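# Place the green block into the blue tray

## Task

Get the green block into the blue tray. The robot must not topple or be left leaning at the end, and nothing may be knocked or moved out of the work area; either of these counts as failure.

## Robot and tools

ROBOT. A Rainbow Robotics RB-Y1: a wheeled base (two drive wheels plus two rear casters, 0.58 m wide, 0.10 m ahead of the axle and 0.57 m behind it, sweeping a 0.58 m radius when spinning in place), a folding leg and torso, a head with head_camera, and two 7-joint arms. Each arm ends in a parallel gripper with a wrist camera (left_wrist_camera, right_wrist_camera) whose case juts out sideways and can strike things. The base cannot move sideways.

FRAMES. Base frame: origin on the floor between the drive wheels, x forward, y left, z up, in metres. The chest, left_hand and right_hand readings are given in it. A hand point sits between the finger pads, 0.03 m behind the tips; the fingers point along the hand's -z and close along its x. Printed hand positions can be off, more so when reaching far or carrying weight. The odometry frame is the base frame at the start; base_odometry counts only wheel turns (heading in rad, left positive), so slip and bumps corrupt it.

TOOL move. One call carries one action plus optional "cameras" and "blocking". Allowed combinations: base and/or joints (optionally with min_time_s or contact_limits); target alone or with min_time_s; or contact_limits alone. With no action it just reports state and images.
- base: one object {x_m_s, turn_rad_s, for_s}. These are velocities, not a destination: x_m_s is forward speed in m/s (0, or magnitude 0.005 to 1.5, negative for reverse); turn_rad_s is turn rate in rad/s, positive turns left (0, or magnitude 0.02 to 1.509); for_s is how long they are sent, 0.1 to 5 s. Omitted speeds are 0. Distance is roughly speed times for_s; acceleration is 0.4 m/s² (turns 0.5 rad/s²) and coasting to rest can take up to about 3 s afterwards.
- joints: a single map from joint name to an absolute target (radians, grippers in metres of opening 0 to 0.1). Ranges: torso_squat_rad 0 to 1.2, torso_shift_rad -0.3 to 0.6, torso_pitch_rad -0.2 to 1.4 (positive leans forward), torso_yaw_rad -1.5 to 1.5 (left positive; raise both arms sideways at least 0.2 rad first); shoulder_pitch ±2.356 (negative swings forward/up); left_shoulder_roll_rad 0 to 3.141, right_shoulder_roll_rad -3.141 to 0 (outward); shoulder_yaw ±2.094; elbow -2.617 to 0.01 (negative bends); forearm_roll ±3.141; wrist_pitch -1.57 to 1.919; hand_roll ±2.705; head_pan_rad ±0.523 (left positive); head_tilt_rad -0.35 to 1.57 (positive looks down). Combined torso limits: squat+shift <= 1.52; squat-shift+pitch <= 1.57; shift+0.5 pitch-0.4 squat <= 0.7; shift+0.3 pitch-0.5 squat <= 0.39.
- target: one hand only, an absolute pose: side "left" or "right"; x, y, z in metres in the base frame (-3 to 3); quat_wxyz in the same form the hand lines print. It is solved once into joint angles, so the hand travels on an arc; split long moves into short steps. It cannot be sent while an earlier move is still running.
- min_time_s: 0.1 to 8 s, the minimum duration of arm, head and torso motions. Short values make head and torso hurry; fast bending or rising can topple the robot.
- contact_limits: per gripper (left_gripper_m, right_gripper_m), a current cap in mA, 200 to 672.5, kept until changed; start value 672.5. Lower means gentler grip.
- blocking: true/omitted waits for everything to settle; false returns within about 0.5 s while motion continues. A later move overrides only the joints (or base) it names.

GRASPING. Command an opening at least 0.005 m narrower than the object; the gripper then reads "off_target" or "done", both fine. Each arm handles up to 3 kg.

OTHER TOOLS. wait(seconds 0 to 10, cameras) lets time pass with no new command and returns early once motion ends; wait(0) shows an unfinished move under "earlier move". stop(cameras) brakes all running motions; braked parts read "stopped" and may keep pressing. zoom_image(camera, region [x0,y0,x1,y1] pixels, at most 504 by 504) enlarges part of that camera's latest image. read_manual gives only licence texts. finished_scene ends the scene for good; the block must stay in the tray without help.

RESULTS. Status per motion: "done", "moving", "off_target" (rested away from target, may still push), "reached"/"short"/"refused" for hand targets (reached = within 10 mm and 2 degrees). Unrequested stops: "contact_stop" (torso only), "time_out", "limit_stop_at_<name>" (self-collision guard; own_body_* names the nearby part), "not_followed" with "joint command not followed" (arm-vs-arm check withheld it), "torque_fault", "limit_stop_at_motor_heat". After a refusal or an unrequested stop, the remaining move/wait/finished_scene calls in that reply are skipped. on_its_own lists things the robot did by itself. lidar_m: 12 distances, 30-degree sectors counter-clockwise from straight ahead, at 0.23 m height, "-" for nothing. motor_effort: wheel effort in percent, bracket = peak; high effort at rest means pushing on something. wheel_motors_off = 1 while wheels are disabled. Joint torques, external torques and wrist force/torque are uncalibrated and noisy. MOTOR HOT warns of heating.

AVOID. Driving into furniture (the base keeps pushing, may stall wheels or tip the robot), tipping from heavy or far loads or sudden stops while leaning, the two arms striking or squeezing each other (a hard press ends the scene; keep shoulder rolls about 0.5 rad outward when both arms reach forward), contact torques at the load limits (10 s freeze), long stretched or straining holds that overheat motors, dropping the block from height, and hard hits on fixed or heavy objects.

Each tool is called after "Emit:" as name(argument=value, ...) on one line, values as JSON.

## Session

Emit:
move()

Scene clock: 0.00 s.
Joint torques (N m): no reading
External joint torques (N m): no reading
Wrist force (N): no reading
Wrist torque (N m): no reading
Wrist force, peak (N): no reading
base_odometry: x=+0.000 y=+0.000 heading=+0.000
lidar_m: 2.84 2.65 2.29 2.68 2.72 2.41 2.41 2.22 1.54 1.54 2.32 2.71
base_status: not commanded
joint_positions: torso_squat_rad=+0.350 torso_shift_rad=+0.000 torso_pitch_rad=+0.000 torso_yaw_rad=+0.000 left_shoulder_pitch_rad=+0.040 left_shoulder_roll_rad=+0.025 left_shoulder_yaw_rad=+0.020 left_elbow_rad=-0.202 left_forearm_roll_rad=-0.026 left_wrist_pitch_rad=+0.048 left_hand_roll_rad=+0.039 left_gripper_m=+0.100 right_shoulder_pitch_rad=+0.007 right_shoulder_roll_rad=-0.034 right_shoulder_yaw_rad=-0.032 right_elbow_rad=-0.232 right_forearm_roll_rad=-0.026 right_wrist_pitch_rad=-0.027 right_hand_roll_rad=-0.006 right_gripper_m=+0.099 head_pan_rad=+0.000 head_tilt_rad=+0.400
joint_status: not commanded
wheel_motors_off: 0
motor_effort: left_wheel=+3 right_wheel=+0
chest: x=-0.2280 y=-0.0007 z=+1.2475 quat_wxyz=(+1.000, +0.001, +0.000, +0.000) (m; base frame)
left_hand: x=-0.1693 y=+0.2419 z=+0.5645 quat_wxyz=(+0.998, +0.015, -0.058, +0.022) (m; base frame)
right_hand: x=-0.1145 y=-0.2502 z=+0.5719 quat_wxyz=(+0.991, -0.017, -0.126, -0.031) (m; base frame)
pictures: head_camera, left_wrist_camera, right_wrist_camera
Images, in order (width x height): head_camera 896x504, left_wrist_camera 644x364, right_wrist_camera 644x364.

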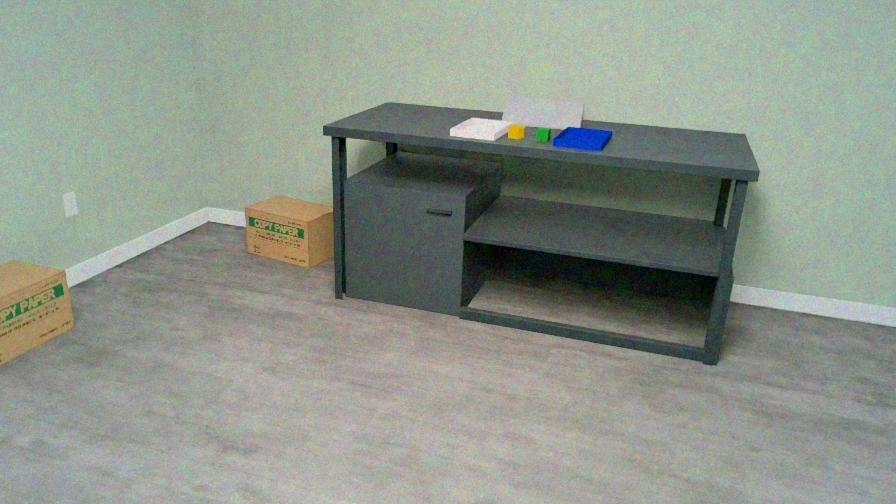

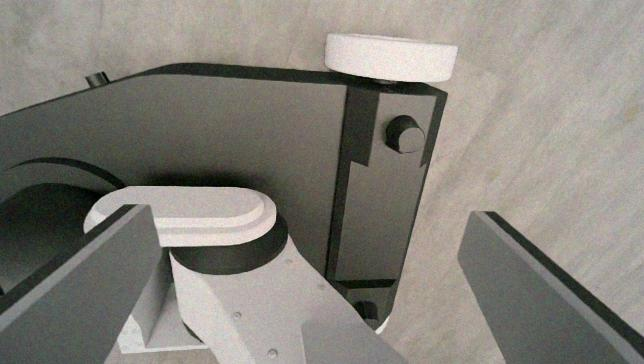

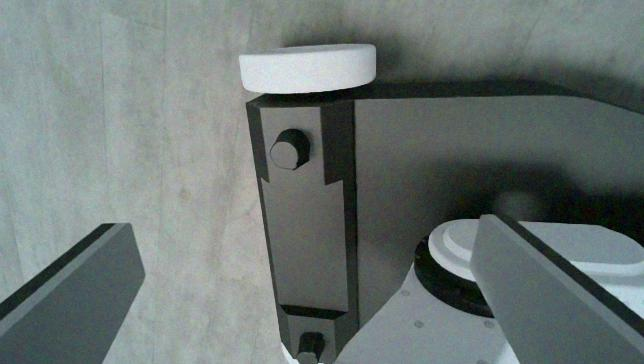

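Emit:
move(base={"x_m_s":0.7,"for_s":2.1}, joints={"head_tilt_rad":0.6}, cameras=["head_camera"])

Scene clock: 15.03 s.
Joint torques (N m): left_arm=[-1.4 0.49 0.41 -0.54 0.26 -0.6 0.04] | right_arm=[-1.96 -0.98 -0.49 -0.87 0.1 -0.52 -0.07]
External joint torques (N m): left_arm=[-0.19 -0.43 0.34 -0.06 0.26 -0.27 0.04] | right_arm=[0.55 0.62 -0.39 0.36 0.05 0.05 -0.09]
Wrist force (N): left_arm=[-1.2 1.6 -7.6] | right_arm=[-1.5 1.3 -7.1]
Wrist torque (N m): left_arm=[-0.12 -0.12 0.14] | right_arm=[0.00 -0.05 0.05]
Wrist force, peak (N): left_arm=[-1.3 1.5 -8.1] | right_arm=[-2.0 0.6 -7.7]
move: done
base_odometry: x=+1.470 y=+0.001 heading=+0.001
lidar_m: 1.36 1.58 1.84 1.94 2.21 3.81 3.82 2.21 2.23 2.42 1.51 1.79
base_status: done (sent for 2.1 of 2.1 s)
joint_positions: torso_squat_rad=+0.350 torso_shift_rad=+0.000 torso_pitch_rad=+0.000 torso_yaw_rad=+0.000 left_shoulder_pitch_rad=+0.040 left_shoulder_roll_rad=+0.025 left_shoulder_yaw_rad=+0.020 left_elbow_rad=-0.202 left_forearm_roll_rad=-0.026 left_wrist_pitch_rad=+0.048 left_hand_roll_rad=+0.039 left_gripper_m=+0.100 right_shoulder_pitch_rad=+0.007 right_shoulder_roll_rad=-0.034 right_shoulder_yaw_rad=-0.032 right_elbow_rad=-0.232 right_forearm_roll_rad=-0.026 right_wrist_pitch_rad=-0.027 right_hand_roll_rad=-0.006 right_gripper_m=+0.099 head_pan_rad=+0.000 head_tilt_rad=+0.600
joint_status: all done
wheel_motors_off: 0
motor_effort: left_wheel=+14(49) right_wheel=-11(23)
chest: x=-0.2280 y=-0.0007 z=+1.2475 quat_wxyz=(+1.000, +0.001, +0.000, +0.000) (m; base frame)
left_hand: x=-0.1692 y=+0.2419 z=+0.5645 quat_wxyz=(+0.998, +0.015, -0.058, +0.022) (m; base frame)
right_hand: x=-0.1144 y=-0.2502 z=+0.5719 quat_wxyz=(+0.991, -0.017, -0.126, -0.031) (m; base frame)
pictures: head_camera
Images, in order (width x height): head_camera 896x504.

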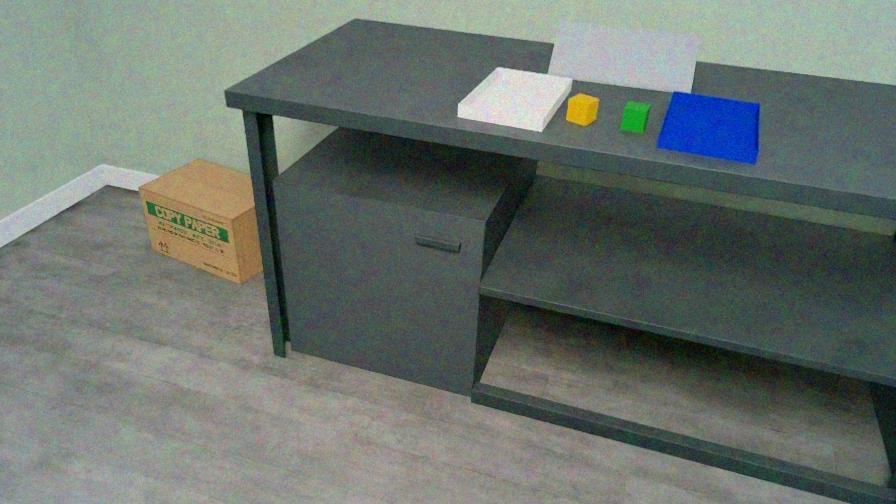

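Emit:
move(base={"turn_rad_s":-0.4,"for_s":0.9}, cameras=["head_camera"])

Emit:
move(joints={"head_tilt_rad":0.8}, min_time_s=0.5, cameras=["head_camera"])

Scene clock: 23.77 s.
Joint torques (N m): left_arm=[-0.84 0.95 0.44 -0.32 0.06 -0.51 -0.08] | right_arm=[-2.13 -1.12 -0.62 -0.84 0.08 -0.39 -0.21]
External joint torques (N m): left_arm=[0.38 0.03 0.37 0.17 0.06 -0.18 -0.08] | right_arm=[0.38 0.49 -0.51 0.39 0.02 0.18 -0.22]
Wrist force (N): left_arm=[-0.8 1.9 -7.8] | right_arm=[-2.1 1.0 -6.8]
Wrist torque (N m): left_arm=[-0.18 -0.08 0.17] | right_arm=[0.06 -0.13 0.14]
Wrist force, peak (N): left_arm=[-0.6 1.6 -7.9] | right_arm=[-2.1 1.2 -7.5]
move: done
base_odometry: x=+1.470 y=+0.001 heading=-0.358
lidar_m: 1.48 1.37 1.97 1.82 1.95 3.02 3.81 3.62 2.20 2.39 2.45 1.51
base_status: done (sent for 0.9 of 0.9 s)
joint_positions: torso_squat_rad=+0.350 torso_shift_rad=+0.000 torso_pitch_rad=+0.000 torso_yaw_rad=+0.000 left_shoulder_pitch_rad=+0.040 left_shoulder_roll_rad=+0.025 left_shoulder_yaw_rad=+0.020 left_elbow_rad=-0.202 left_forearm_roll_rad=-0.026 left_wrist_pitch_rad=+0.048 left_hand_roll_rad=+0.039 left_gripper_m=+0.100 right_shoulder_pitch_rad=+0.007 right_shoulder_roll_rad=-0.034 right_shoulder_yaw_rad=-0.032 right_elbow_rad=-0.232 right_forearm_roll_rad=-0.026 right_wrist_pitch_rad=-0.027 right_hand_roll_rad=-0.006 right_gripper_m=+0.099 head_pan_rad=+0.000 head_tilt_rad=+0.600
joint_status: not commanded
wheel_motors_off: 0
motor_effort: left_wheel=+16(37) right_wheel=+3(32)
chest: x=-0.2280 y=-0.0007 z=+1.2475 quat_wxyz=(+1.000, +0.001, +0.000, +0.000) (m; base frame)
left_hand: x=-0.1693 y=+0.2419 z=+0.5645 quat_wxyz=(+0.998, +0.015, -0.058, +0.022) (m; base frame)
right_hand: x=-0.1144 y=-0.2502 z=+0.5719 quat_wxyz=(+0.991, -0.017, -0.126, -0.031) (m; base frame)
pictures: head_camera
Images, in order (width x height): head_camera 896x504.

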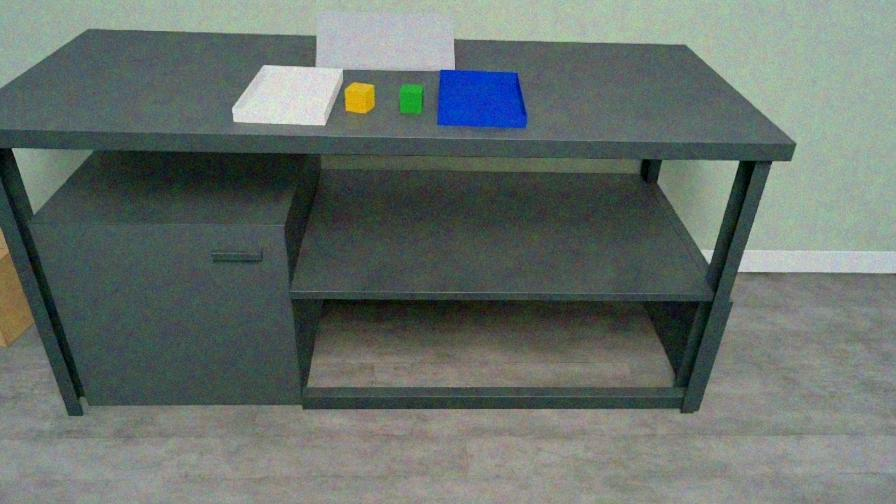

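Scene clock: 24.57 s.
Joint torques (N m): left_arm=[-0.99 0.55 0.37 -0.4 0.03 -0.38 -0.08] | right_arm=[-1.9 -1.38 -0.49 -0.84 0.21 -0.45 -0.17]
External joint torques (N m): left_arm=[0.22 -0.37 0.3 0.09 0.03 -0.06 -0.08] | right_arm=[0.61 0.23 -0.39 0.39 0.15 0.12 -0.19]
Wrist force (N): left_arm=[-1.0 1.5 -7.6] | right_arm=[-1.9 1.2 -6.1]
Wrist torque (N m): left_arm=[-0.12 -0.07 0.14] | right_arm=[0.01 -0.12 0.12]
Wrist force, peak (N): left_arm=[-1.0 1.5 -7.9] | right_arm=[-2.5 1.3 -7.3]
move: done
base_odometry: x=+1.470 y=+0.001 heading=-0.358
lidar_m: 1.49 1.37 1.96 1.83 1.93 3.04 3.80 3.62 2.21 2.39 2.45 1.53
base_status: not commanded
joint_positions: torso_squat_rad=+0.350 torso_shift_rad=+0.000 torso_pitch_rad=+0.000 torso_yaw_rad=+0.000 left_shoulder_pitch_rad=+0.040 left_shoulder_roll_rad=+0.025 left_shoulder_yaw_rad=+0.020 left_elbow_rad=-0.202 left_forearm_roll_rad=-0.026 left_wrist_pitch_rad=+0.048 left_hand_roll_rad=+0.039 left_gripper_m=+0.100 right_shoulder_pitch_rad=+0.007 right_shoulder_roll_rad=-0.034 right_shoulder_yaw_rad=-0.032 right_elbow_rad=-0.232 right_forearm_roll_rad=-0.026 right_wrist_pitch_rad=-0.027 right_hand_roll_rad=-0.006 right_gripper_m=+0.099 head_pan_rad=+0.000 head_tilt_rad=+0.800
joint_status: all done
wheel_motors_off: 0
motor_effort: left_wheel=+16(17) right_wheel=+2(3)
chest: x=-0.2280 y=-0.0007 z=+1.2475 quat_wxyz=(+1.000, +0.001, +0.000, +0.000) (m; base frame)
left_hand: x=-0.1693 y=+0.2419 z=+0.5645 quat_wxyz=(+0.998, +0.015, -0.058, +0.022) (m; base frame)
right_hand: x=-0.1144 y=-0.2502 z=+0.5719 quat_wxyz=(+0.991, -0.017, -0.126, -0.031) (m; base frame)
pictures: head_camera
Images, in order (width x height): head_camera 896x504.

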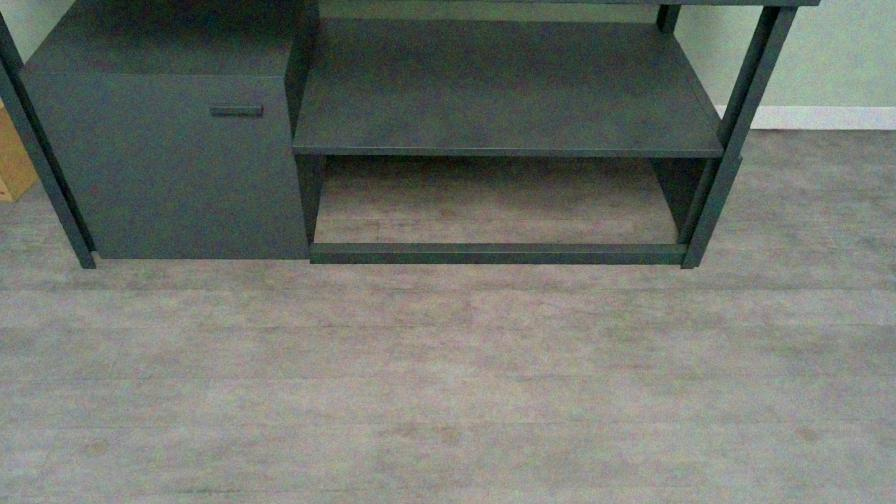

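Emit:
move(base={"x_m_s":0.4,"for_s":2.4}, joints={"head_tilt_rad":0.6,"torso_pitch_rad":0.35,"torso_shift_rad":0.2,"right_shoulder_pitch_rad":-0.35,"right_shoulder_roll_rad":-0.2,"right_elbow_rad":-2.2,"right_wrist_pitch_rad":1.85,"right_gripper_m":0.085}, cameras=["head_camera","right_wrist_camera"])

Scene clock: 45.60 s.
Joint torques (N m): left_arm=[8.86 0.16 0.26 3.22 0.01 0.27 0.01] | right_arm=[-9.27 -4.79 -2.6 -8.39 0.67 -0.55 -0.16]
External joint torques (N m): left_arm=[0.82 -0.83 0.12 0.09 0.01 -0.08 0] | right_arm=[0.12 -0.99 -0.76 0.2 0.15 0.17 -0.17]
Wrist force (N): left_arm=[1.1 1.2 -7.5] | right_arm=[-2.5 1.6 -6.6]
Wrist torque (N m): left_arm=[-0.10 0.04 0.12] | right_arm=[0.01 -0.10 0.12]
Wrist force, peak (N): left_arm=[-1.3 1.3 -8.1] | right_arm=[-2.6 1.0 -8.1]
move: done
base_odometry: x=+2.369 y=-0.335 heading=-0.359
lidar_m: 1.02 0.55 0.52 1.94 1.96 2.89 4.76 2.89 2.48 2.37 0.81 1.04
base_status: done (sent for 2.4 of 2.4 s)
joint_positions: torso_squat_rad=+0.350 torso_shift_rad=+0.200 torso_pitch_rad=+0.350 torso_yaw_rad=+0.000 left_shoulder_pitch_rad=+0.040 left_shoulder_roll_rad=+0.025 left_shoulder_yaw_rad=+0.020 left_elbow_rad=-0.202 left_forearm_roll_rad=-0.026 left_wrist_pitch_rad=+0.048 left_hand_roll_rad=+0.039 left_gripper_m=+0.100 right_shoulder_pitch_rad=-0.350 right_shoulder_roll_rad=-0.200 right_shoulder_yaw_rad=-0.032 right_elbow_rad=-2.200 right_forearm_roll_rad=-0.026 right_wrist_pitch_rad=+1.850 right_hand_roll_rad=-0.006 right_gripper_m=+0.085 head_pan_rad=+0.000 head_tilt_rad=+0.600
joint_status: all done
wheel_motors_off: 0
motor_effort: left_wheel=-4(48) right_wheel=+3(37)
chest: x=+0.0087 y=-0.0007 z=+1.2156 quat_wxyz=(+0.985, +0.000, +0.174, +0.000) (m; base frame)
left_hand: x=-0.1704 y=+0.2419 z=+0.5539 quat_wxyz=(+0.993, +0.018, +0.116, +0.019) (m; base frame)
right_hand: x=+0.3704 y=-0.2512 z=+0.9240 quat_wxyz=(+0.981, -0.068, -0.170, +0.061) (m; base frame)
pictures: head_camera, right_wrist_camera
Images, in order (width x height): head_camera 896x504, right_wrist_camera 644x364.

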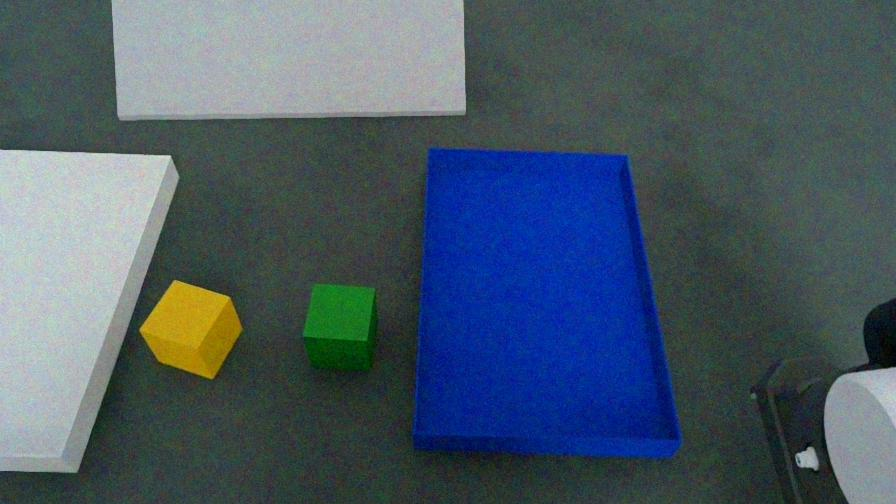

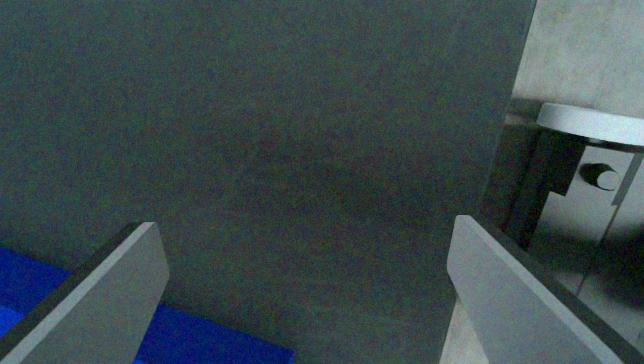

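Emit:
move(target={"side":"right","x":0.49,"y":0.09,"z":0.99,"quat_wxyz":[1,0,0,0]}, cameras=["head_camera","right_wrist_camera"])

Scene clock: 52.07 s.
Joint torques (N m): left_arm=[8.39 0.37 0.51 3.08 0.24 0.19 -0.01] | right_arm=[-8.61 -4.38 -2.34 -8.37 0.64 -0.42 -0.17]
External joint torques (N m): left_arm=[0.35 -0.62 0.37 -0.05 0.25 -0.16 -0.02] | right_arm=[0.78 -0.58 -0.5 0.21 0.12 0.3 -0.18]
Wrist force (N): left_arm=[1.1 1.5 -7.5] | right_arm=[-2.4 1.1 -6.3]
Wrist torque (N m): left_arm=[-0.11 0.03 0.12] | right_arm=[0.05 -0.13 0.06]
Wrist force, peak (N): left_arm=[1.1 1.4 -8.0] | right_arm=[-2.6 1.4 -7.4]
move: refused
base_odometry: x=+2.369 y=-0.335 heading=-0.359
lidar_m: 1.02 0.54 0.52 1.95 1.96 2.89 4.76 2.88 2.49 2.37 0.81 1.05
base_status: not commanded
joint_positions: torso_squat_rad=+0.350 torso_shift_rad=+0.200 torso_pitch_rad=+0.350 torso_yaw_rad=+0.000 left_shoulder_pitch_rad=+0.040 left_shoulder_roll_rad=+0.025 left_shoulder_yaw_rad=+0.020 left_elbow_rad=-0.202 left_forearm_roll_rad=-0.026 left_wrist_pitch_rad=+0.048 left_hand_roll_rad=+0.039 left_gripper_m=+0.100 right_shoulder_pitch_rad=-0.350 right_shoulder_roll_rad=-0.200 right_shoulder_yaw_rad=-0.032 right_elbow_rad=-2.200 right_forearm_roll_rad=-0.026 right_wrist_pitch_rad=+1.850 right_hand_roll_rad=-0.006 right_gripper_m=+0.085 head_pan_rad=+0.000 head_tilt_rad=+0.600
joint_status: not commanded
wheel_motors_off: 0
motor_effort: left_wheel=-4(4) right_wheel=+3(3)
chest: x=+0.0087 y=-0.0007 z=+1.2156 quat_wxyz=(+0.985, +0.000, +0.174, +0.000) (m; base frame)
left_hand: x=-0.1704 y=+0.2419 z=+0.5539 quat_wxyz=(+0.993, +0.018, +0.116, +0.019) (m; base frame)
right_hand: x=+0.3704 y=-0.2512 z=+0.9240 quat_wxyz=(+0.981, -0.068, -0.170, +0.061) (m; base frame)
right_hand_status: refused: the posture found for that pose stands 7 mm from the chest (limit 10 mm). Nothing moved. The solve starts from where the arm stands: from another posture it may find a clear one.
pictures: head_camera, right_wrist_camera
Images, in order (width x height): head_camera 896x504, right_wrist_camera 644x364.

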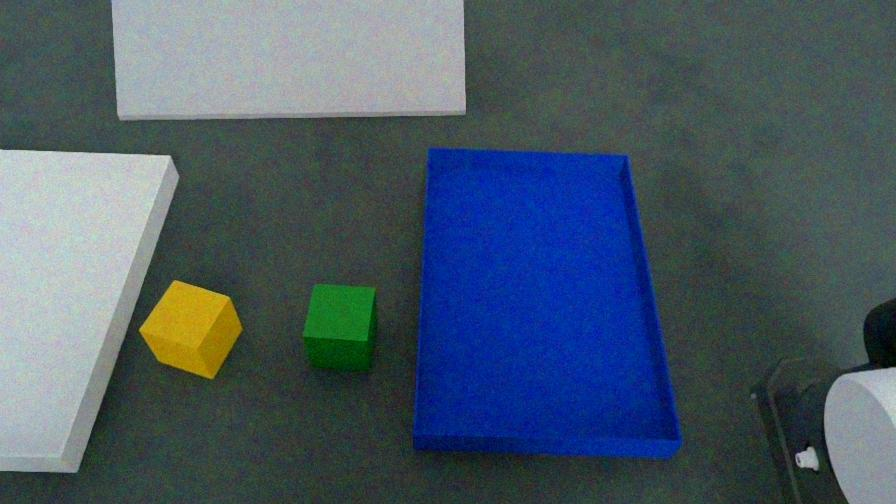

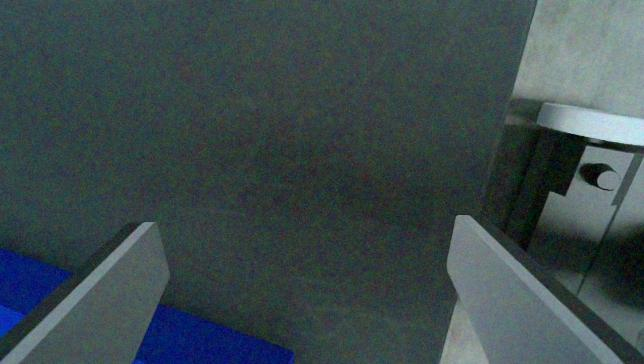

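Emit:
move(joints={"right_shoulder_roll_rad":-0.7,"right_shoulder_yaw_rad":0.7,"left_shoulder_roll_rad":0.25})

Emit:
move(target={"side":"right","x":0.49,"y":0.09,"z":0.99,"quat_wxyz":[1,0,0,0]}, cameras=["head_camera","right_wrist_camera"])

Scene clock: 66.20 s.
Joint torques (N m): left_arm=[9.22 5.51 1.04 2.79 0.05 0.2 0.09] | right_arm=[18.09 1.98 8.81 15.35 -9.43 2.63 1.73]
External joint torques (N m): left_arm=[0.77 -1.23 0.4 -0.3 0.05 -0.15 0.07] | right_arm=[26.66 6.54 13.43 23.42 -10.48 2.82 1.72]
External joint torques when the fault began: right_arm=[58.47 7.85 38.95 39.31 -24.44 11.96 4.33]
Wrist force (N): left_arm=[1.1 0.3 -7.3] | right_arm=[-2.9 -36.5 68.2]
Wrist torque (N m): left_arm=[-0.06 0.06 0.13] | right_arm=[-0.50 -3.50 -1.65]
Wrist force, peak (N): left_arm=[1.2 1.4 -8.1] | right_arm=[29.2 -92.6 97.7]
move: torque_fault
TORQUE FAULT: right_elbow_rad reached its load limit. The robot stopped for 10 seconds, dropped its targets and accepts commands again. The stop added 9.5 s to the call.
base_odometry: x=+2.369 y=-0.335 heading=-0.359
lidar_m: 1.01 0.54 0.52 1.96 1.96 2.89 4.77 2.89 2.49 2.36 0.82 1.05
base_status: not commanded
joint_positions: torso_squat_rad=+0.350 torso_shift_rad=+0.199 torso_pitch_rad=+0.348 torso_yaw_rad=+0.000 left_shoulder_pitch_rad=+0.040 left_shoulder_roll_rad=+0.250 left_shoulder_yaw_rad=+0.020 left_elbow_rad=-0.202 left_forearm_roll_rad=-0.026 left_wrist_pitch_rad=+0.048 left_hand_roll_rad=+0.039 left_gripper_m=+0.100 right_shoulder_pitch_rad=-0.363 right_shoulder_roll_rad=-0.548 right_shoulder_yaw_rad=+0.513 right_elbow_rad=-2.210 right_forearm_roll_rad=-0.020 right_wrist_pitch_rad=+1.848 right_hand_roll_rad=-0.007 right_gripper_m=+0.085 head_pan_rad=+0.000 head_tilt_rad=+0.600
joint_status: right_shoulder_roll_rad torque_fault (moved -0.348 of -0.500); right_shoulder_yaw_rad torque_fault (moved +0.544 of +0.732); the others done
wheel_motors_off: 0
on_its_own: right_shoulder_roll_rad is held at -0.546, not at your -0.700, since a torque_fault; right_shoulder_yaw_rad is held at +0.516, not at your +0.700, since a torque_fault
motor_effort: left_wheel=-6(15) right_wheel=+7(16)
chest: x=+0.0073 y=-0.0005 z=+1.2160 quat_wxyz=(+0.985, +0.000, +0.173, +0.000) (m; base frame)
left_hand: x=-0.1633 y=+0.4111 z=+0.5767 quat_wxyz=(+0.985, +0.126, +0.113, -0.011) (m; base frame)
right_hand: x=+0.3262 y=-0.2216 z=+0.8905 quat_wxyz=(+0.914, -0.187, -0.110, +0.343) (m; base frame)
pictures: none

not run: a stop that you did not command came earlier in this reply.

Emit:
move(joints={"right_shoulder_pitch_rad":-0.6,"right_shoulder_roll_rad":-0.5,"right_shoulder_yaw_rad":0.5}, min_time_s=1.5, cameras=["head_camera","right_wrist_camera"])

Scene clock: 70.10 s.
Joint torques (N m): left_arm=[8.69 5.82 1.51 2.64 0.19 0.07 0.16] | right_arm=[-13.28 -2.07 -7.25 -7.2 1.04 -0.51 0.01]
External joint torques (N m): left_arm=[0.17 -0.94 0.87 -0.47 0.19 -0.29 0.14] | right_arm=[-0.97 1.82 -2 0.37 -0.11 0.09 0]
Wrist force (N): left_arm=[0.8 0.1 -7.1] | right_arm=[-3.9 3.2 -6.0]
Wrist torque (N m): left_arm=[-0.01 0.01 0.14] | right_arm=[-0.07 -0.36 0.03]
Wrist force, peak (N): left_arm=[1.3 0.3 -7.8] | right_arm=[-2.7 -36.6 69.5]
move: done
base_odometry: x=+2.369 y=-0.335 heading=-0.359
lidar_m: 1.01 0.53 0.52 1.95 1.96 2.90 4.76 2.88 2.49 2.38 0.79 1.05
base_status: not commanded
joint_positions: torso_squat_rad=+0.350 torso_shift_rad=+0.200 torso_pitch_rad=+0.350 torso_yaw_rad=+0.000 left_shoulder_pitch_rad=+0.040 left_shoulder_roll_rad=+0.250 left_shoulder_yaw_rad=+0.020 left_elbow_rad=-0.202 left_forearm_roll_rad=-0.026 left_wrist_pitch_rad=+0.048 left_hand_roll_rad=+0.039 left_gripper_m=+0.100 right_shoulder_pitch_rad=-0.600 right_shoulder_roll_rad=-0.500 right_shoulder_yaw_rad=+0.500 right_elbow_rad=-2.204 right_forearm_roll_rad=-0.023 right_wrist_pitch_rad=+1.849 right_hand_roll_rad=-0.007 right_gripper_m=+0.085 head_pan_rad=+0.000 head_tilt_rad=+0.600
joint_status: all done
wheel_motors_off: 0
motor_effort: left_wheel=-5(8) right_wheel=+5(10)
chest: x=+0.0085 y=-0.0006 z=+1.2157 quat_wxyz=(+0.985, +0.000, +0.174, +0.000) (m; base frame)
left_hand: x=-0.1634 y=+0.4113 z=+0.5769 quat_wxyz=(+0.985, +0.126, +0.114, -0.011) (m; base frame)
right_hand: x=+0.4052 y=-0.1710 z=+0.9628 quat_wxyz=(+0.891, -0.184, -0.225, +0.348) (m; base frame)
pictures: head_camera, right_wrist_camera
Images, in order (width x height): head_camera 896x504, right_wrist_camera 644x364.

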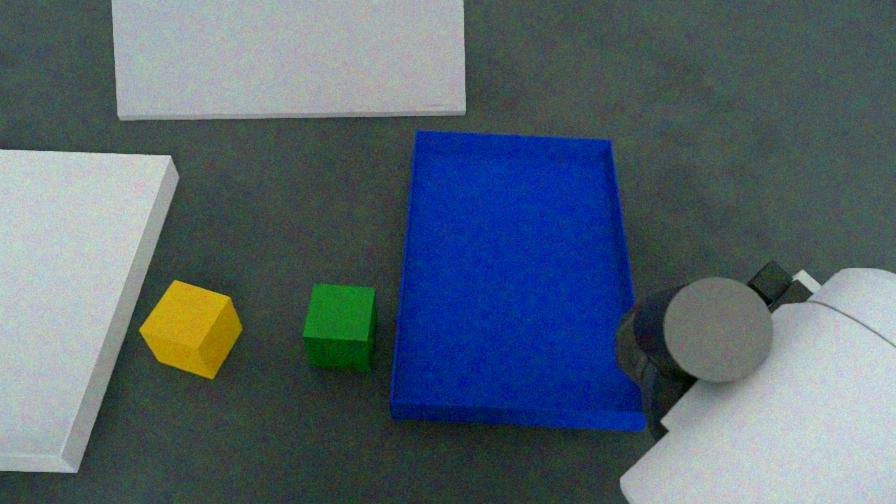

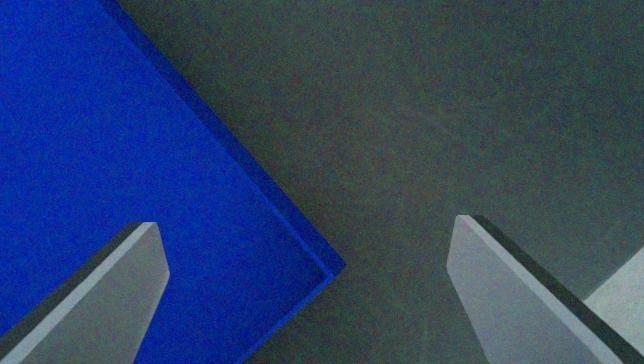

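Emit:
move(target={"side":"right","x":0.49,"y":0.09,"z":0.99,"quat_wxyz":[1,0,0,0]}, cameras=["head_camera","right_wrist_camera"])

Scene clock: 71.60 s.
Joint torques (N m): left_arm=[9.04 5.87 0.87 3.05 0.12 0.09 0.07] | right_arm=[-13.3 -2.17 -7.18 -7.56 0.89 -0.48 0.27]
External joint torques (N m): left_arm=[0.52 -0.88 0.23 -0.06 0.12 -0.27 0.05] | right_arm=[-0.99 1.72 -1.93 0.01 -0.26 0.12 0.26]
Wrist force (N): left_arm=[1.0 0.5 -7.2] | right_arm=[-3.2 2.7 -5.9]
Wrist torque (N m): left_arm=[-0.09 0.04 0.13] | right_arm=[-0.01 -0.28 0.04]
Wrist force, peak (N): left_arm=[1.2 0.2 -7.9] | right_arm=[-3.1 3.2 -6.7]
move: refused
base_odometry: x=+2.369 y=-0.335 heading=-0.359
lidar_m: 1.02 0.54 0.52 1.96 1.97 2.88 4.76 2.88 2.50 2.36 0.80 1.04
base_status: not commanded
joint_positions: torso_squat_rad=+0.350 torso_shift_rad=+0.200 torso_pitch_rad=+0.350 torso_yaw_rad=+0.000 left_shoulder_pitch_rad=+0.040 left_shoulder_roll_rad=+0.250 left_shoulder_yaw_rad=+0.020 left_elbow_rad=-0.202 left_forearm_roll_rad=-0.026 left_wrist_pitch_rad=+0.048 left_hand_roll_rad=+0.039 left_gripper_m=+0.100 right_shoulder_pitch_rad=-0.600 right_shoulder_roll_rad=-0.500 right_shoulder_yaw_rad=+0.500 right_elbow_rad=-2.204 right_forearm_roll_rad=-0.023 right_wrist_pitch_rad=+1.849 right_hand_roll_rad=-0.007 right_gripper_m=+0.085 head_pan_rad=+0.000 head_tilt_rad=+0.600
joint_status: not commanded
wheel_motors_off: 0
motor_effort: left_wheel=-5(6) right_wheel=+5(5)
chest: x=+0.0085 y=-0.0006 z=+1.2157 quat_wxyz=(+0.985, +0.000, +0.174, +0.000) (m; base frame)
left_hand: x=-0.1634 y=+0.4113 z=+0.5769 quat_wxyz=(+0.985, +0.126, +0.114, -0.011) (m; base frame)
right_hand: x=+0.4052 y=-0.1710 z=+0.9628 quat_wxyz=(+0.891, -0.184, -0.225, +0.348) (m; base frame)
right_hand_status: refused: the posture found for that pose stands 7 mm from the chest (limit 10 mm). Nothing moved. The solve starts from where the arm stands: from another posture it may find a clear one.
pictures: head_camera, right_wrist_camera
Images, in order (width x height): head_camera 896x504, right_wrist_camera 644x364.

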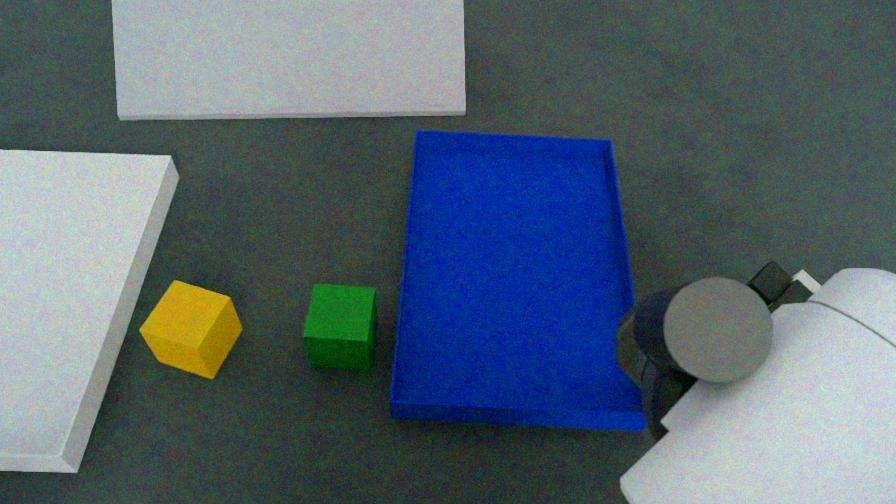

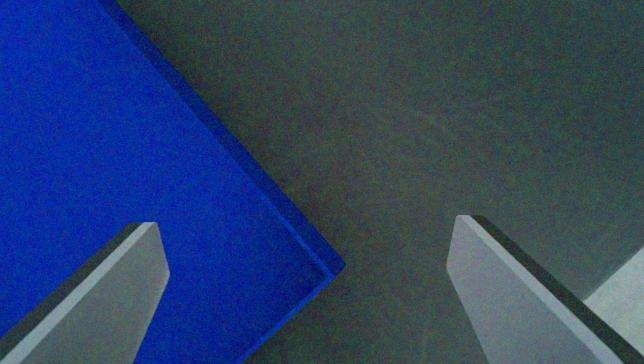

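Emit:
move(joints={"torso_yaw_rad":0.4,"head_pan_rad":-0.3})

Emit:
move(target={"side":"right","x":0.49,"y":0.09,"z":0.99,"quat_wxyz":[1,0,0,0]}, cameras=["head_camera","right_wrist_camera"])

Scene clock: 75.30 s.
Joint torques (N m): left_arm=[7.65 9.65 1.12 2.32 0.19 0.04 -0.06] | right_arm=[-13.81 -0.27 -6.64 -7.64 0.92 -0.49 0.01]
External joint torques (N m): left_arm=[-0.15 -0.73 0.17 -0.49 0.19 -0.28 -0.07] | right_arm=[-0.43 1.34 -2.3 0.06 -0.06 0.34 -0.01]
Wrist force (N): left_arm=[1.0 -0.7 -7.1] | right_arm=[-3.8 2.6 -5.8]
Wrist torque (N m): left_arm=[0.04 0.05 0.12] | right_arm=[-0.06 -0.25 0.02]
Wrist force, peak (N): left_arm=[1.1 0.0 -8.1] | right_arm=[-4.4 3.3 -6.2]
move: done
base_odometry: x=+2.369 y=-0.335 heading=-0.359
lidar_m: 1.02 0.54 0.52 1.94 1.95 2.90 4.76 2.88 2.49 2.37 0.81 1.04
base_status: not commanded
joint_positions: torso_squat_rad=+0.350 torso_shift_rad=+0.200 torso_pitch_rad=+0.350 torso_yaw_rad=+0.400 left_shoulder_pitch_rad=+0.040 left_shoulder_roll_rad=+0.250 left_shoulder_yaw_rad=+0.020 left_elbow_rad=-0.202 left_forearm_roll_rad=-0.026 left_wrist_pitch_rad=+0.048 left_hand_roll_rad=+0.039 left_gripper_m=+0.100 right_shoulder_pitch_rad=-0.600 right_shoulder_roll_rad=-0.500 right_shoulder_yaw_rad=+0.500 right_elbow_rad=-2.204 right_forearm_roll_rad=-0.023 right_wrist_pitch_rad=+1.849 right_hand_roll_rad=-0.007 right_gripper_m=+0.085 head_pan_rad=-0.300 head_tilt_rad=+0.600
joint_status: all done
wheel_motors_off: 0
motor_effort: left_wheel=-5(6) right_wheel=+4(6)
chest: x=+0.0085 y=-0.0006 z=+1.2157 quat_wxyz=(+0.965, +0.035, +0.170, +0.196) (m; base frame)
left_hand: x=-0.3182 y=+0.4011 z=+0.6334 quat_wxyz=(+0.959, +0.170, +0.136, +0.181) (m; base frame)
right_hand: x=+0.4336 y=+0.0215 z=+0.9527 quat_wxyz=(+0.821, -0.078, -0.279, +0.492) (m; base frame)
pictures: none

Scene clock: 76.80 s.
Joint torques (N m): left_arm=[8.54 9.71 1.06 2.6 0.22 0.06 0.06] | right_arm=[-24.88 -3.14 -4.35 -5.66 0.57 0.22 0.16]
External joint torques (N m): left_arm=[0.73 -0.66 0.11 -0.21 0.22 -0.26 0.05] | right_arm=[-0.09 0.86 1.91 0.47 0.35 0.23 0.16]
Wrist force (N): left_arm=[1.3 -0.4 -6.9] | right_arm=[-1.9 0.2 -7.3]
Wrist torque (N m): left_arm=[0.00 0.06 0.11] | right_arm=[0.13 -0.25 0.22]
Wrist force, peak (N): left_arm=[1.2 -0.8 -7.5] | right_arm=[-3.0 0.2 -7.9]
move: done
base_odometry: x=+2.369 y=-0.335 heading=-0.359
lidar_m: 1.02 0.52 0.52 1.95 1.96 2.89 4.77 2.88 2.49 2.36 0.82 1.04
base_status: not commanded
joint_positions: torso_squat_rad=+0.350 torso_shift_rad=+0.200 torso_pitch_rad=+0.350 torso_yaw_rad=+0.400 left_shoulder_pitch_rad=+0.040 left_shoulder_roll_rad=+0.250 left_shoulder_yaw_rad=+0.020 left_elbow_rad=-0.202 left_forearm_roll_rad=-0.026 left_wrist_pitch_rad=+0.048 left_hand_roll_rad=+0.039 left_gripper_m=+0.100 right_shoulder_pitch_rad=-1.379 right_shoulder_roll_rad=-0.483 right_shoulder_yaw_rad=+0.600 right_elbow_rad=-1.181 right_forearm_roll_rad=-0.831 right_wrist_pitch_rad=+1.919 right_hand_roll_rad=-1.107 right_gripper_m=+0.085 head_pan_rad=-0.300 head_tilt_rad=+0.600
joint_status: all done
wheel_motors_off: 0
motor_effort: left_wheel=-5(6) right_wheel=+3(5)
chest: x=+0.0086 y=-0.0006 z=+1.2157 quat_wxyz=(+0.965, +0.035, +0.170, +0.196) (m; base frame)
left_hand: x=-0.3182 y=+0.4010 z=+0.6334 quat_wxyz=(+0.959, +0.170, +0.136, +0.181) (m; base frame)
right_hand: x=+0.4902 y=+0.0900 z=+0.9903 quat_wxyz=(+1.000, +0.001, +0.000, +0.000) (m; base frame)
right_hand_status: reached (checked arc, planned for 1.2 s): 0 mm and 0.1 deg off.
pictures: head_camera, right_wrist_camera
Images, in order (width x height): head_camera 896x504, right_wrist_camera 644x364.

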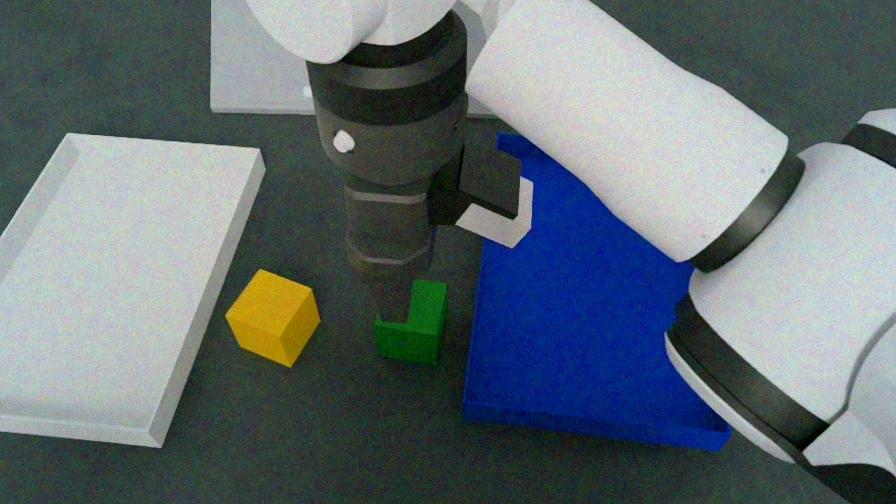

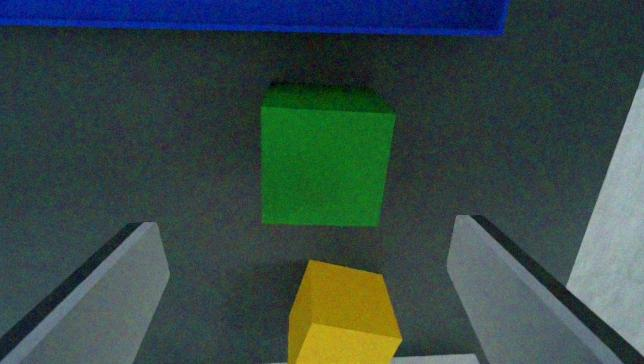

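Emit:
move(target={"side":"right","x":0.485,"y":0.09,"z":0.92,"quat_wxyz":[1,0,0,0]}, cameras=["head_camera","right_wrist_camera"])

Scene clock: 83.43 s.
Joint torques (N m): left_arm=[8.4 9.85 1.15 2.43 0.09 0.16 0] | right_arm=[-25.88 -1.95 -5.69 -6.89 0.58 0.33 -0.25]
External joint torques (N m): left_arm=[0.59 -0.53 0.2 -0.38 0.09 -0.16 -0.02] | right_arm=[-1.82 1.49 0.29 -0.37 0.35 0.33 -0.25]
Wrist force (N): left_arm=[1.0 -0.8 -7.0] | right_arm=[-1.3 -0.4 -7.0]
Wrist torque (N m): left_arm=[0.03 0.03 0.16] | right_arm=[0.17 -0.13 0.06]
Wrist force, peak (N): left_arm=[0.9 -0.9 -7.8] | right_arm=[-1.6 -0.5 -8.5]
move: done
base_odometry: x=+2.369 y=-0.335 heading=-0.359
lidar_m: 1.02 0.52 0.52 1.95 1.96 2.89 4.76 2.89 2.49 2.35 0.81 1.05
base_status: not commanded
joint_positions: torso_squat_rad=+0.350 torso_shift_rad=+0.200 torso_pitch_rad=+0.350 torso_yaw_rad=+0.400 left_shoulder_pitch_rad=+0.040 left_shoulder_roll_rad=+0.250 left_shoulder_yaw_rad=+0.020 left_elbow_rad=-0.202 left_forearm_roll_rad=-0.026 left_wrist_pitch_rad=+0.048 left_hand_roll_rad=+0.039 left_gripper_m=+0.100 right_shoulder_pitch_rad=-1.271 right_shoulder_roll_rad=-0.455 right_shoulder_yaw_rad=+0.651 right_elbow_rad=-1.120 right_forearm_roll_rad=-0.771 right_wrist_pitch_rad=+1.761 right_hand_roll_rad=-1.077 right_gripper_m=+0.085 head_pan_rad=-0.300 head_tilt_rad=+0.600
joint_status: all done
wheel_motors_off: 0
motor_effort: left_wheel=-4(6) right_wheel=+3(4)
chest: x=+0.0086 y=-0.0007 z=+1.2157 quat_wxyz=(+0.965, +0.035, +0.170, +0.196) (m; base frame)
left_hand: x=-0.3182 y=+0.4010 z=+0.6334 quat_wxyz=(+0.959, +0.170, +0.136, +0.181) (m; base frame)
right_hand: x=+0.4851 y=+0.0899 z=+0.9200 quat_wxyz=(+1.000, +0.000, +0.000, +0.000) (m; base frame)
right_hand_status: reached (checked arc, planned for 0.4 s): 0 mm and 0.0 deg off.
pictures: head_camera, right_wrist_camera
Images, in order (width x height): head_camera 896x504, right_wrist_camera 644x364.

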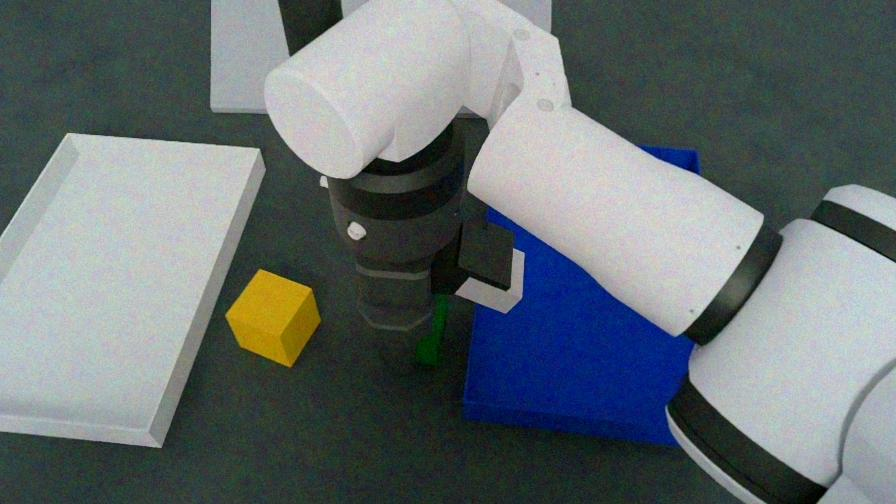

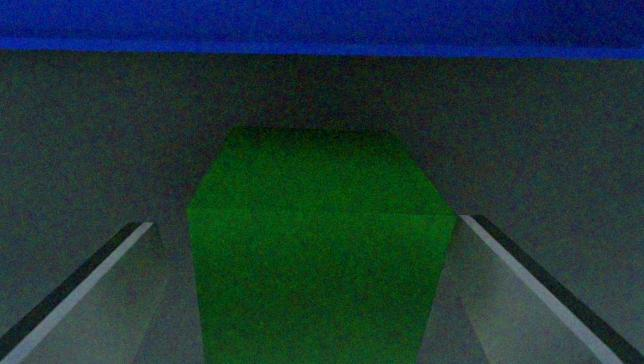

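Emit:
move(target={"side":"right","x":0.483,"y":0.087,"z":0.911,"quat_wxyz":[1,0,0,0]})

Emit:
move(joints={"right_gripper_m":0.036}, contact_limits={"right_gripper_m":450}, cameras=["right_wrist_camera"])

Scene clock: 88.40 s.
Joint torques (N m): left_arm=[8.56 9.83 1.5 2.83 0.16 0.01 0.14] | right_arm=[-24.5 -3.23 -4.86 -6.62 0.58 -0.01 -0.36]
External joint torques (N m): left_arm=[0.75 -0.55 0.55 0.03 0.16 -0.31 0.12] | right_arm=[-0.63 0.17 1.14 -0.07 0.35 0 -0.36]
Wrist force (N): left_arm=[1.1 -0.8 -6.9] | right_arm=[-1.3 -0.8 -7.0]
Wrist torque (N m): left_arm=[0.04 0.02 0.11] | right_arm=[0.23 -0.16 0.19]
Wrist force, peak (N): left_arm=[0.9 -0.5 -7.6] | right_arm=[-2.0 -1.3 -8.0]
move: done
base_odometry: x=+2.369 y=-0.335 heading=-0.359
lidar_m: 1.01 0.54 0.52 1.96 1.96 2.90 4.77 2.89 2.48 2.37 0.81 1.03
base_status: not commanded
joint_positions: torso_squat_rad=+0.350 torso_shift_rad=+0.200 torso_pitch_rad=+0.350 torso_yaw_rad=+0.400 left_shoulder_pitch_rad=+0.040 left_shoulder_roll_rad=+0.250 left_shoulder_yaw_rad=+0.020 left_elbow_rad=-0.202 left_forearm_roll_rad=-0.026 left_wrist_pitch_rad=+0.048 left_hand_roll_rad=+0.039 left_gripper_m=+0.100 right_shoulder_pitch_rad=-1.249 right_shoulder_roll_rad=-0.459 right_shoulder_yaw_rad=+0.656 right_elbow_rad=-1.131 right_forearm_roll_rad=-0.765 right_wrist_pitch_rad=+1.747 right_hand_roll_rad=-1.077 right_gripper_m=+0.085 head_pan_rad=-0.300 head_tilt_rad=+0.600
joint_status: all done
wheel_motors_off: 0
motor_effort: left_wheel=-5(6) right_wheel=+3(5)
chest: x=+0.0086 y=-0.0007 z=+1.2156 quat_wxyz=(+0.965, +0.035, +0.170, +0.196) (m; base frame)
left_hand: x=-0.3182 y=+0.4010 z=+0.6334 quat_wxyz=(+0.959, +0.170, +0.136, +0.181) (m; base frame)
right_hand: x=+0.4829 y=+0.0870 z=+0.9113 quat_wxyz=(+1.000, +0.000, +0.000, +0.000) (m; base frame)
right_hand_status: reached (checked arc, planned for 0.2 s): 0 mm and 0.0 deg off.
pictures: none

Scene clock: 89.47 s.
Joint torques (N m): left_arm=[8.37 10.29 1.26 2.64 0.04 0.07 0] | right_arm=[-24.58 -3.3 -5.34 -6.94 0.56 0.13 -0.24]
External joint torques (N m): left_arm=[0.56 -0.09 0.3 -0.16 0.03 -0.25 -0.01] | right_arm=[-0.72 0.11 0.66 -0.4 0.33 0.13 -0.24]
Wrist force (N): left_arm=[0.9 -1.0 -7.5] | right_arm=[-1.4 -0.1 -5.6]
Wrist torque (N m): left_arm=[0.04 -0.02 0.11] | right_arm=[0.08 -0.15 0.18]
Wrist force, peak (N): left_arm=[0.9 -1.0 -7.5] | right_arm=[-2.0 -0.6 -7.4]
move: off_target
base_odometry: x=+2.369 y=-0.335 heading=-0.359
lidar_m: 1.02 0.54 0.52 1.94 1.95 2.88 4.76 2.89 2.49 2.37 0.81 1.03
base_status: not commanded
joint_positions: torso_squat_rad=+0.350 torso_shift_rad=+0.200 torso_pitch_rad=+0.350 torso_yaw_rad=+0.400 left_shoulder_pitch_rad=+0.040 left_shoulder_roll_rad=+0.250 left_shoulder_yaw_rad=+0.020 left_elbow_rad=-0.202 left_forearm_roll_rad=-0.026 left_wrist_pitch_rad=+0.048 left_hand_roll_rad=+0.039 left_gripper_m=+0.100 right_shoulder_pitch_rad=-1.249 right_shoulder_roll_rad=-0.459 right_shoulder_yaw_rad=+0.656 right_elbow_rad=-1.131 right_forearm_roll_rad=-0.765 right_wrist_pitch_rad=+1.747 right_hand_roll_rad=-1.077 right_gripper_m=+0.050 head_pan_rad=-0.300 head_tilt_rad=+0.600
joint_status: right_gripper_m off_target (ended at +0.050, target +0.036)
wheel_motors_off: 0
motor_effort: left_wheel=-5(6) right_wheel=+3(3)
contact_limits: right_gripper_m 450 mA
chest: x=+0.0086 y=-0.0007 z=+1.2156 quat_wxyz=(+0.965, +0.035, +0.170, +0.196) (m; base frame)
left_hand: x=-0.3182 y=+0.4010 z=+0.6334 quat_wxyz=(+0.959, +0.170, +0.136, +0.181) (m; base frame)
right_hand: x=+0.4829 y=+0.0870 z=+0.9113 quat_wxyz=(+1.000, +0.000, +0.000, +0.000) (m; base frame)
pictures: right_wrist_camera
Images, in order (width x height): right_wrist_camera 644x364.

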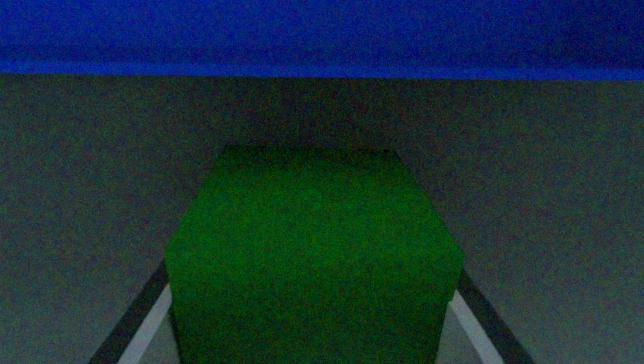

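Emit:
move(target={"side":"right","x":0.483,"y":0.087,"z":0.98,"quat_wxyz":[1,0,0,0]})

Emit:
move(target={"side":"right","x":0.495,"y":-0.05,"z":0.98,"quat_wxyz":[1,0,0,0]}, min_time_s=1.5, cameras=["right_wrist_camera","head_camera"])

Scene clock: 92.90 s.
Joint torques (N m): left_arm=[8.35 10.04 1.41 2.6 0.11 0.05 -0.03] | right_arm=[-24.92 -3.86 -7 -6.02 0.17 -0.1 -0.1]
External joint torques (N m): left_arm=[0.54 -0.34 0.45 -0.21 0.11 -0.27 -0.04] | right_arm=[-0.55 0 -0.59 0.11 -0.05 -0.1 -0.1]
Wrist force (N): left_arm=[1.0 -0.8 -7.3] | right_arm=[-1.1 -0.4 -7.3]
Wrist torque (N m): left_arm=[0.04 0.04 0.13] | right_arm=[0.16 -0.12 0.24]
Wrist force, peak (N): left_arm=[1.4 -0.7 -7.6] | right_arm=[-2.2 -0.9 -9.0]
move: done
base_odometry: x=+2.369 y=-0.335 heading=-0.359
lidar_m: 1.02 0.54 0.52 1.95 1.97 2.89 4.76 2.88 2.48 2.37 0.81 1.05
base_status: not commanded
joint_positions: torso_squat_rad=+0.350 torso_shift_rad=+0.200 torso_pitch_rad=+0.350 torso_yaw_rad=+0.400 left_shoulder_pitch_rad=+0.040 left_shoulder_roll_rad=+0.250 left_shoulder_yaw_rad=+0.020 left_elbow_rad=-0.202 left_forearm_roll_rad=-0.026 left_wrist_pitch_rad=+0.048 left_hand_roll_rad=+0.039 left_gripper_m=+0.100 right_shoulder_pitch_rad=-1.342 right_shoulder_roll_rad=-0.491 right_shoulder_yaw_rad=+0.608 right_elbow_rad=-1.227 right_forearm_roll_rad=-0.828 right_wrist_pitch_rad=+1.915 right_hand_roll_rad=-1.127 right_gripper_m=+0.050 head_pan_rad=-0.300 head_tilt_rad=+0.600
joint_status: all done
wheel_motors_off: 0
motor_effort: left_wheel=-5(6) right_wheel=+3(4)
contact_limits: right_gripper_m 450 mA
chest: x=+0.0087 y=-0.0007 z=+1.2156 quat_wxyz=(+0.965, +0.035, +0.170, +0.196) (m; base frame)
left_hand: x=-0.3182 y=+0.4010 z=+0.6335 quat_wxyz=(+0.959, +0.170, +0.136, +0.181) (m; base frame)
right_hand: x=+0.4834 y=+0.0872 z=+0.9798 quat_wxyz=(+1.000, +0.000, +0.000, +0.000) (m; base frame)
right_hand_status: reached (checked arc, planned for 0.4 s): 0 mm and 0.1 deg off.
pictures: none

Scene clock: 94.73 s.
Joint torques (N m): left_arm=[8.36 9.82 0.88 2.6 -0.01 0.19 0.05] | right_arm=[-20.41 -9.58 -11.3 -4.92 0.15 -0.01 -0.08]
External joint torques (N m): left_arm=[0.55 -0.56 -0.07 -0.21 -0.01 -0.13 0.04] | right_arm=[-0.1 -1 -2.43 -0.57 -0.07 -0.01 -0.08]
Wrist force (N): left_arm=[1.2 -0.9 -7.2] | right_arm=[-1.3 -0.6 -7.0]
Wrist torque (N m): left_arm=[0.05 0.04 0.13] | right_arm=[0.21 -0.12 0.05]
Wrist force, peak (N): left_arm=[0.9 -0.9 -7.6] | right_arm=[-1.4 -0.4 -8.4]
move: done
base_odometry: x=+2.369 y=-0.335 heading=-0.359
lidar_m: 1.02 0.55 0.52 1.96 1.95 2.87 4.76 2.88 2.49 2.35 0.81 1.04
base_status: not commanded
joint_positions: torso_squat_rad=+0.350 torso_shift_rad=+0.200 torso_pitch_rad=+0.350 torso_yaw_rad=+0.400 left_shoulder_pitch_rad=+0.040 left_shoulder_roll_rad=+0.250 left_shoulder_yaw_rad=+0.020 left_elbow_rad=-0.202 left_forearm_roll_rad=-0.026 left_wrist_pitch_rad=+0.048 left_hand_roll_rad=+0.039 left_gripper_m=+0.100 right_shoulder_pitch_rad=-1.134 right_shoulder_roll_rad=-0.944 right_shoulder_yaw_rad=+0.592 right_elbow_rad=-1.622 right_forearm_roll_rad=-1.093 right_wrist_pitch_rad=+1.885 right_hand_roll_rad=-1.119 right_gripper_m=+0.050 head_pan_rad=-0.300 head_tilt_rad=+0.600
joint_status: all done
wheel_motors_off: 0
motor_effort: left_wheel=-4(5) right_wheel=+3(4)
contact_limits: right_gripper_m 450 mA
chest: x=+0.0087 y=-0.0007 z=+1.2156 quat_wxyz=(+0.965, +0.035, +0.170, +0.196) (m; base frame)
left_hand: x=-0.3182 y=+0.4010 z=+0.6335 quat_wxyz=(+0.959, +0.170, +0.136, +0.181) (m; base frame)
right_hand: x=+0.4950 y=-0.0499 z=+0.9800 quat_wxyz=(+1.000, +0.000, +0.000, +0.000) (m; base frame)
right_hand_status: reached (checked arc, planned for 1.5 s): 0 mm and 0.1 deg off.
pictures: head_camera, right_wrist_camera
Images, in order (width x height): head_camera 896x504, right_wrist_camera 644x364.

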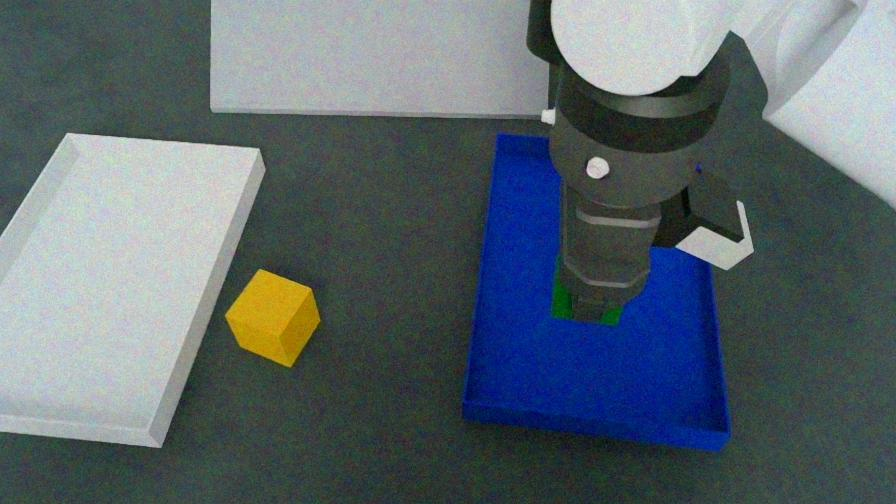

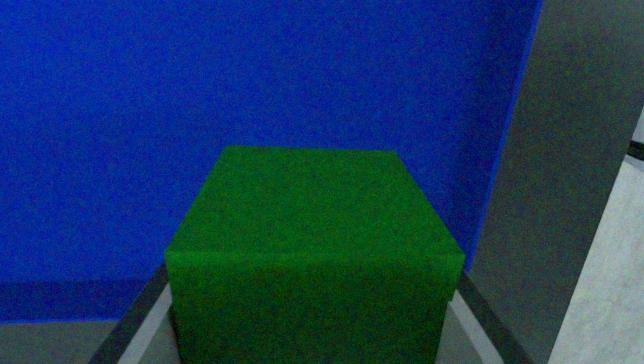

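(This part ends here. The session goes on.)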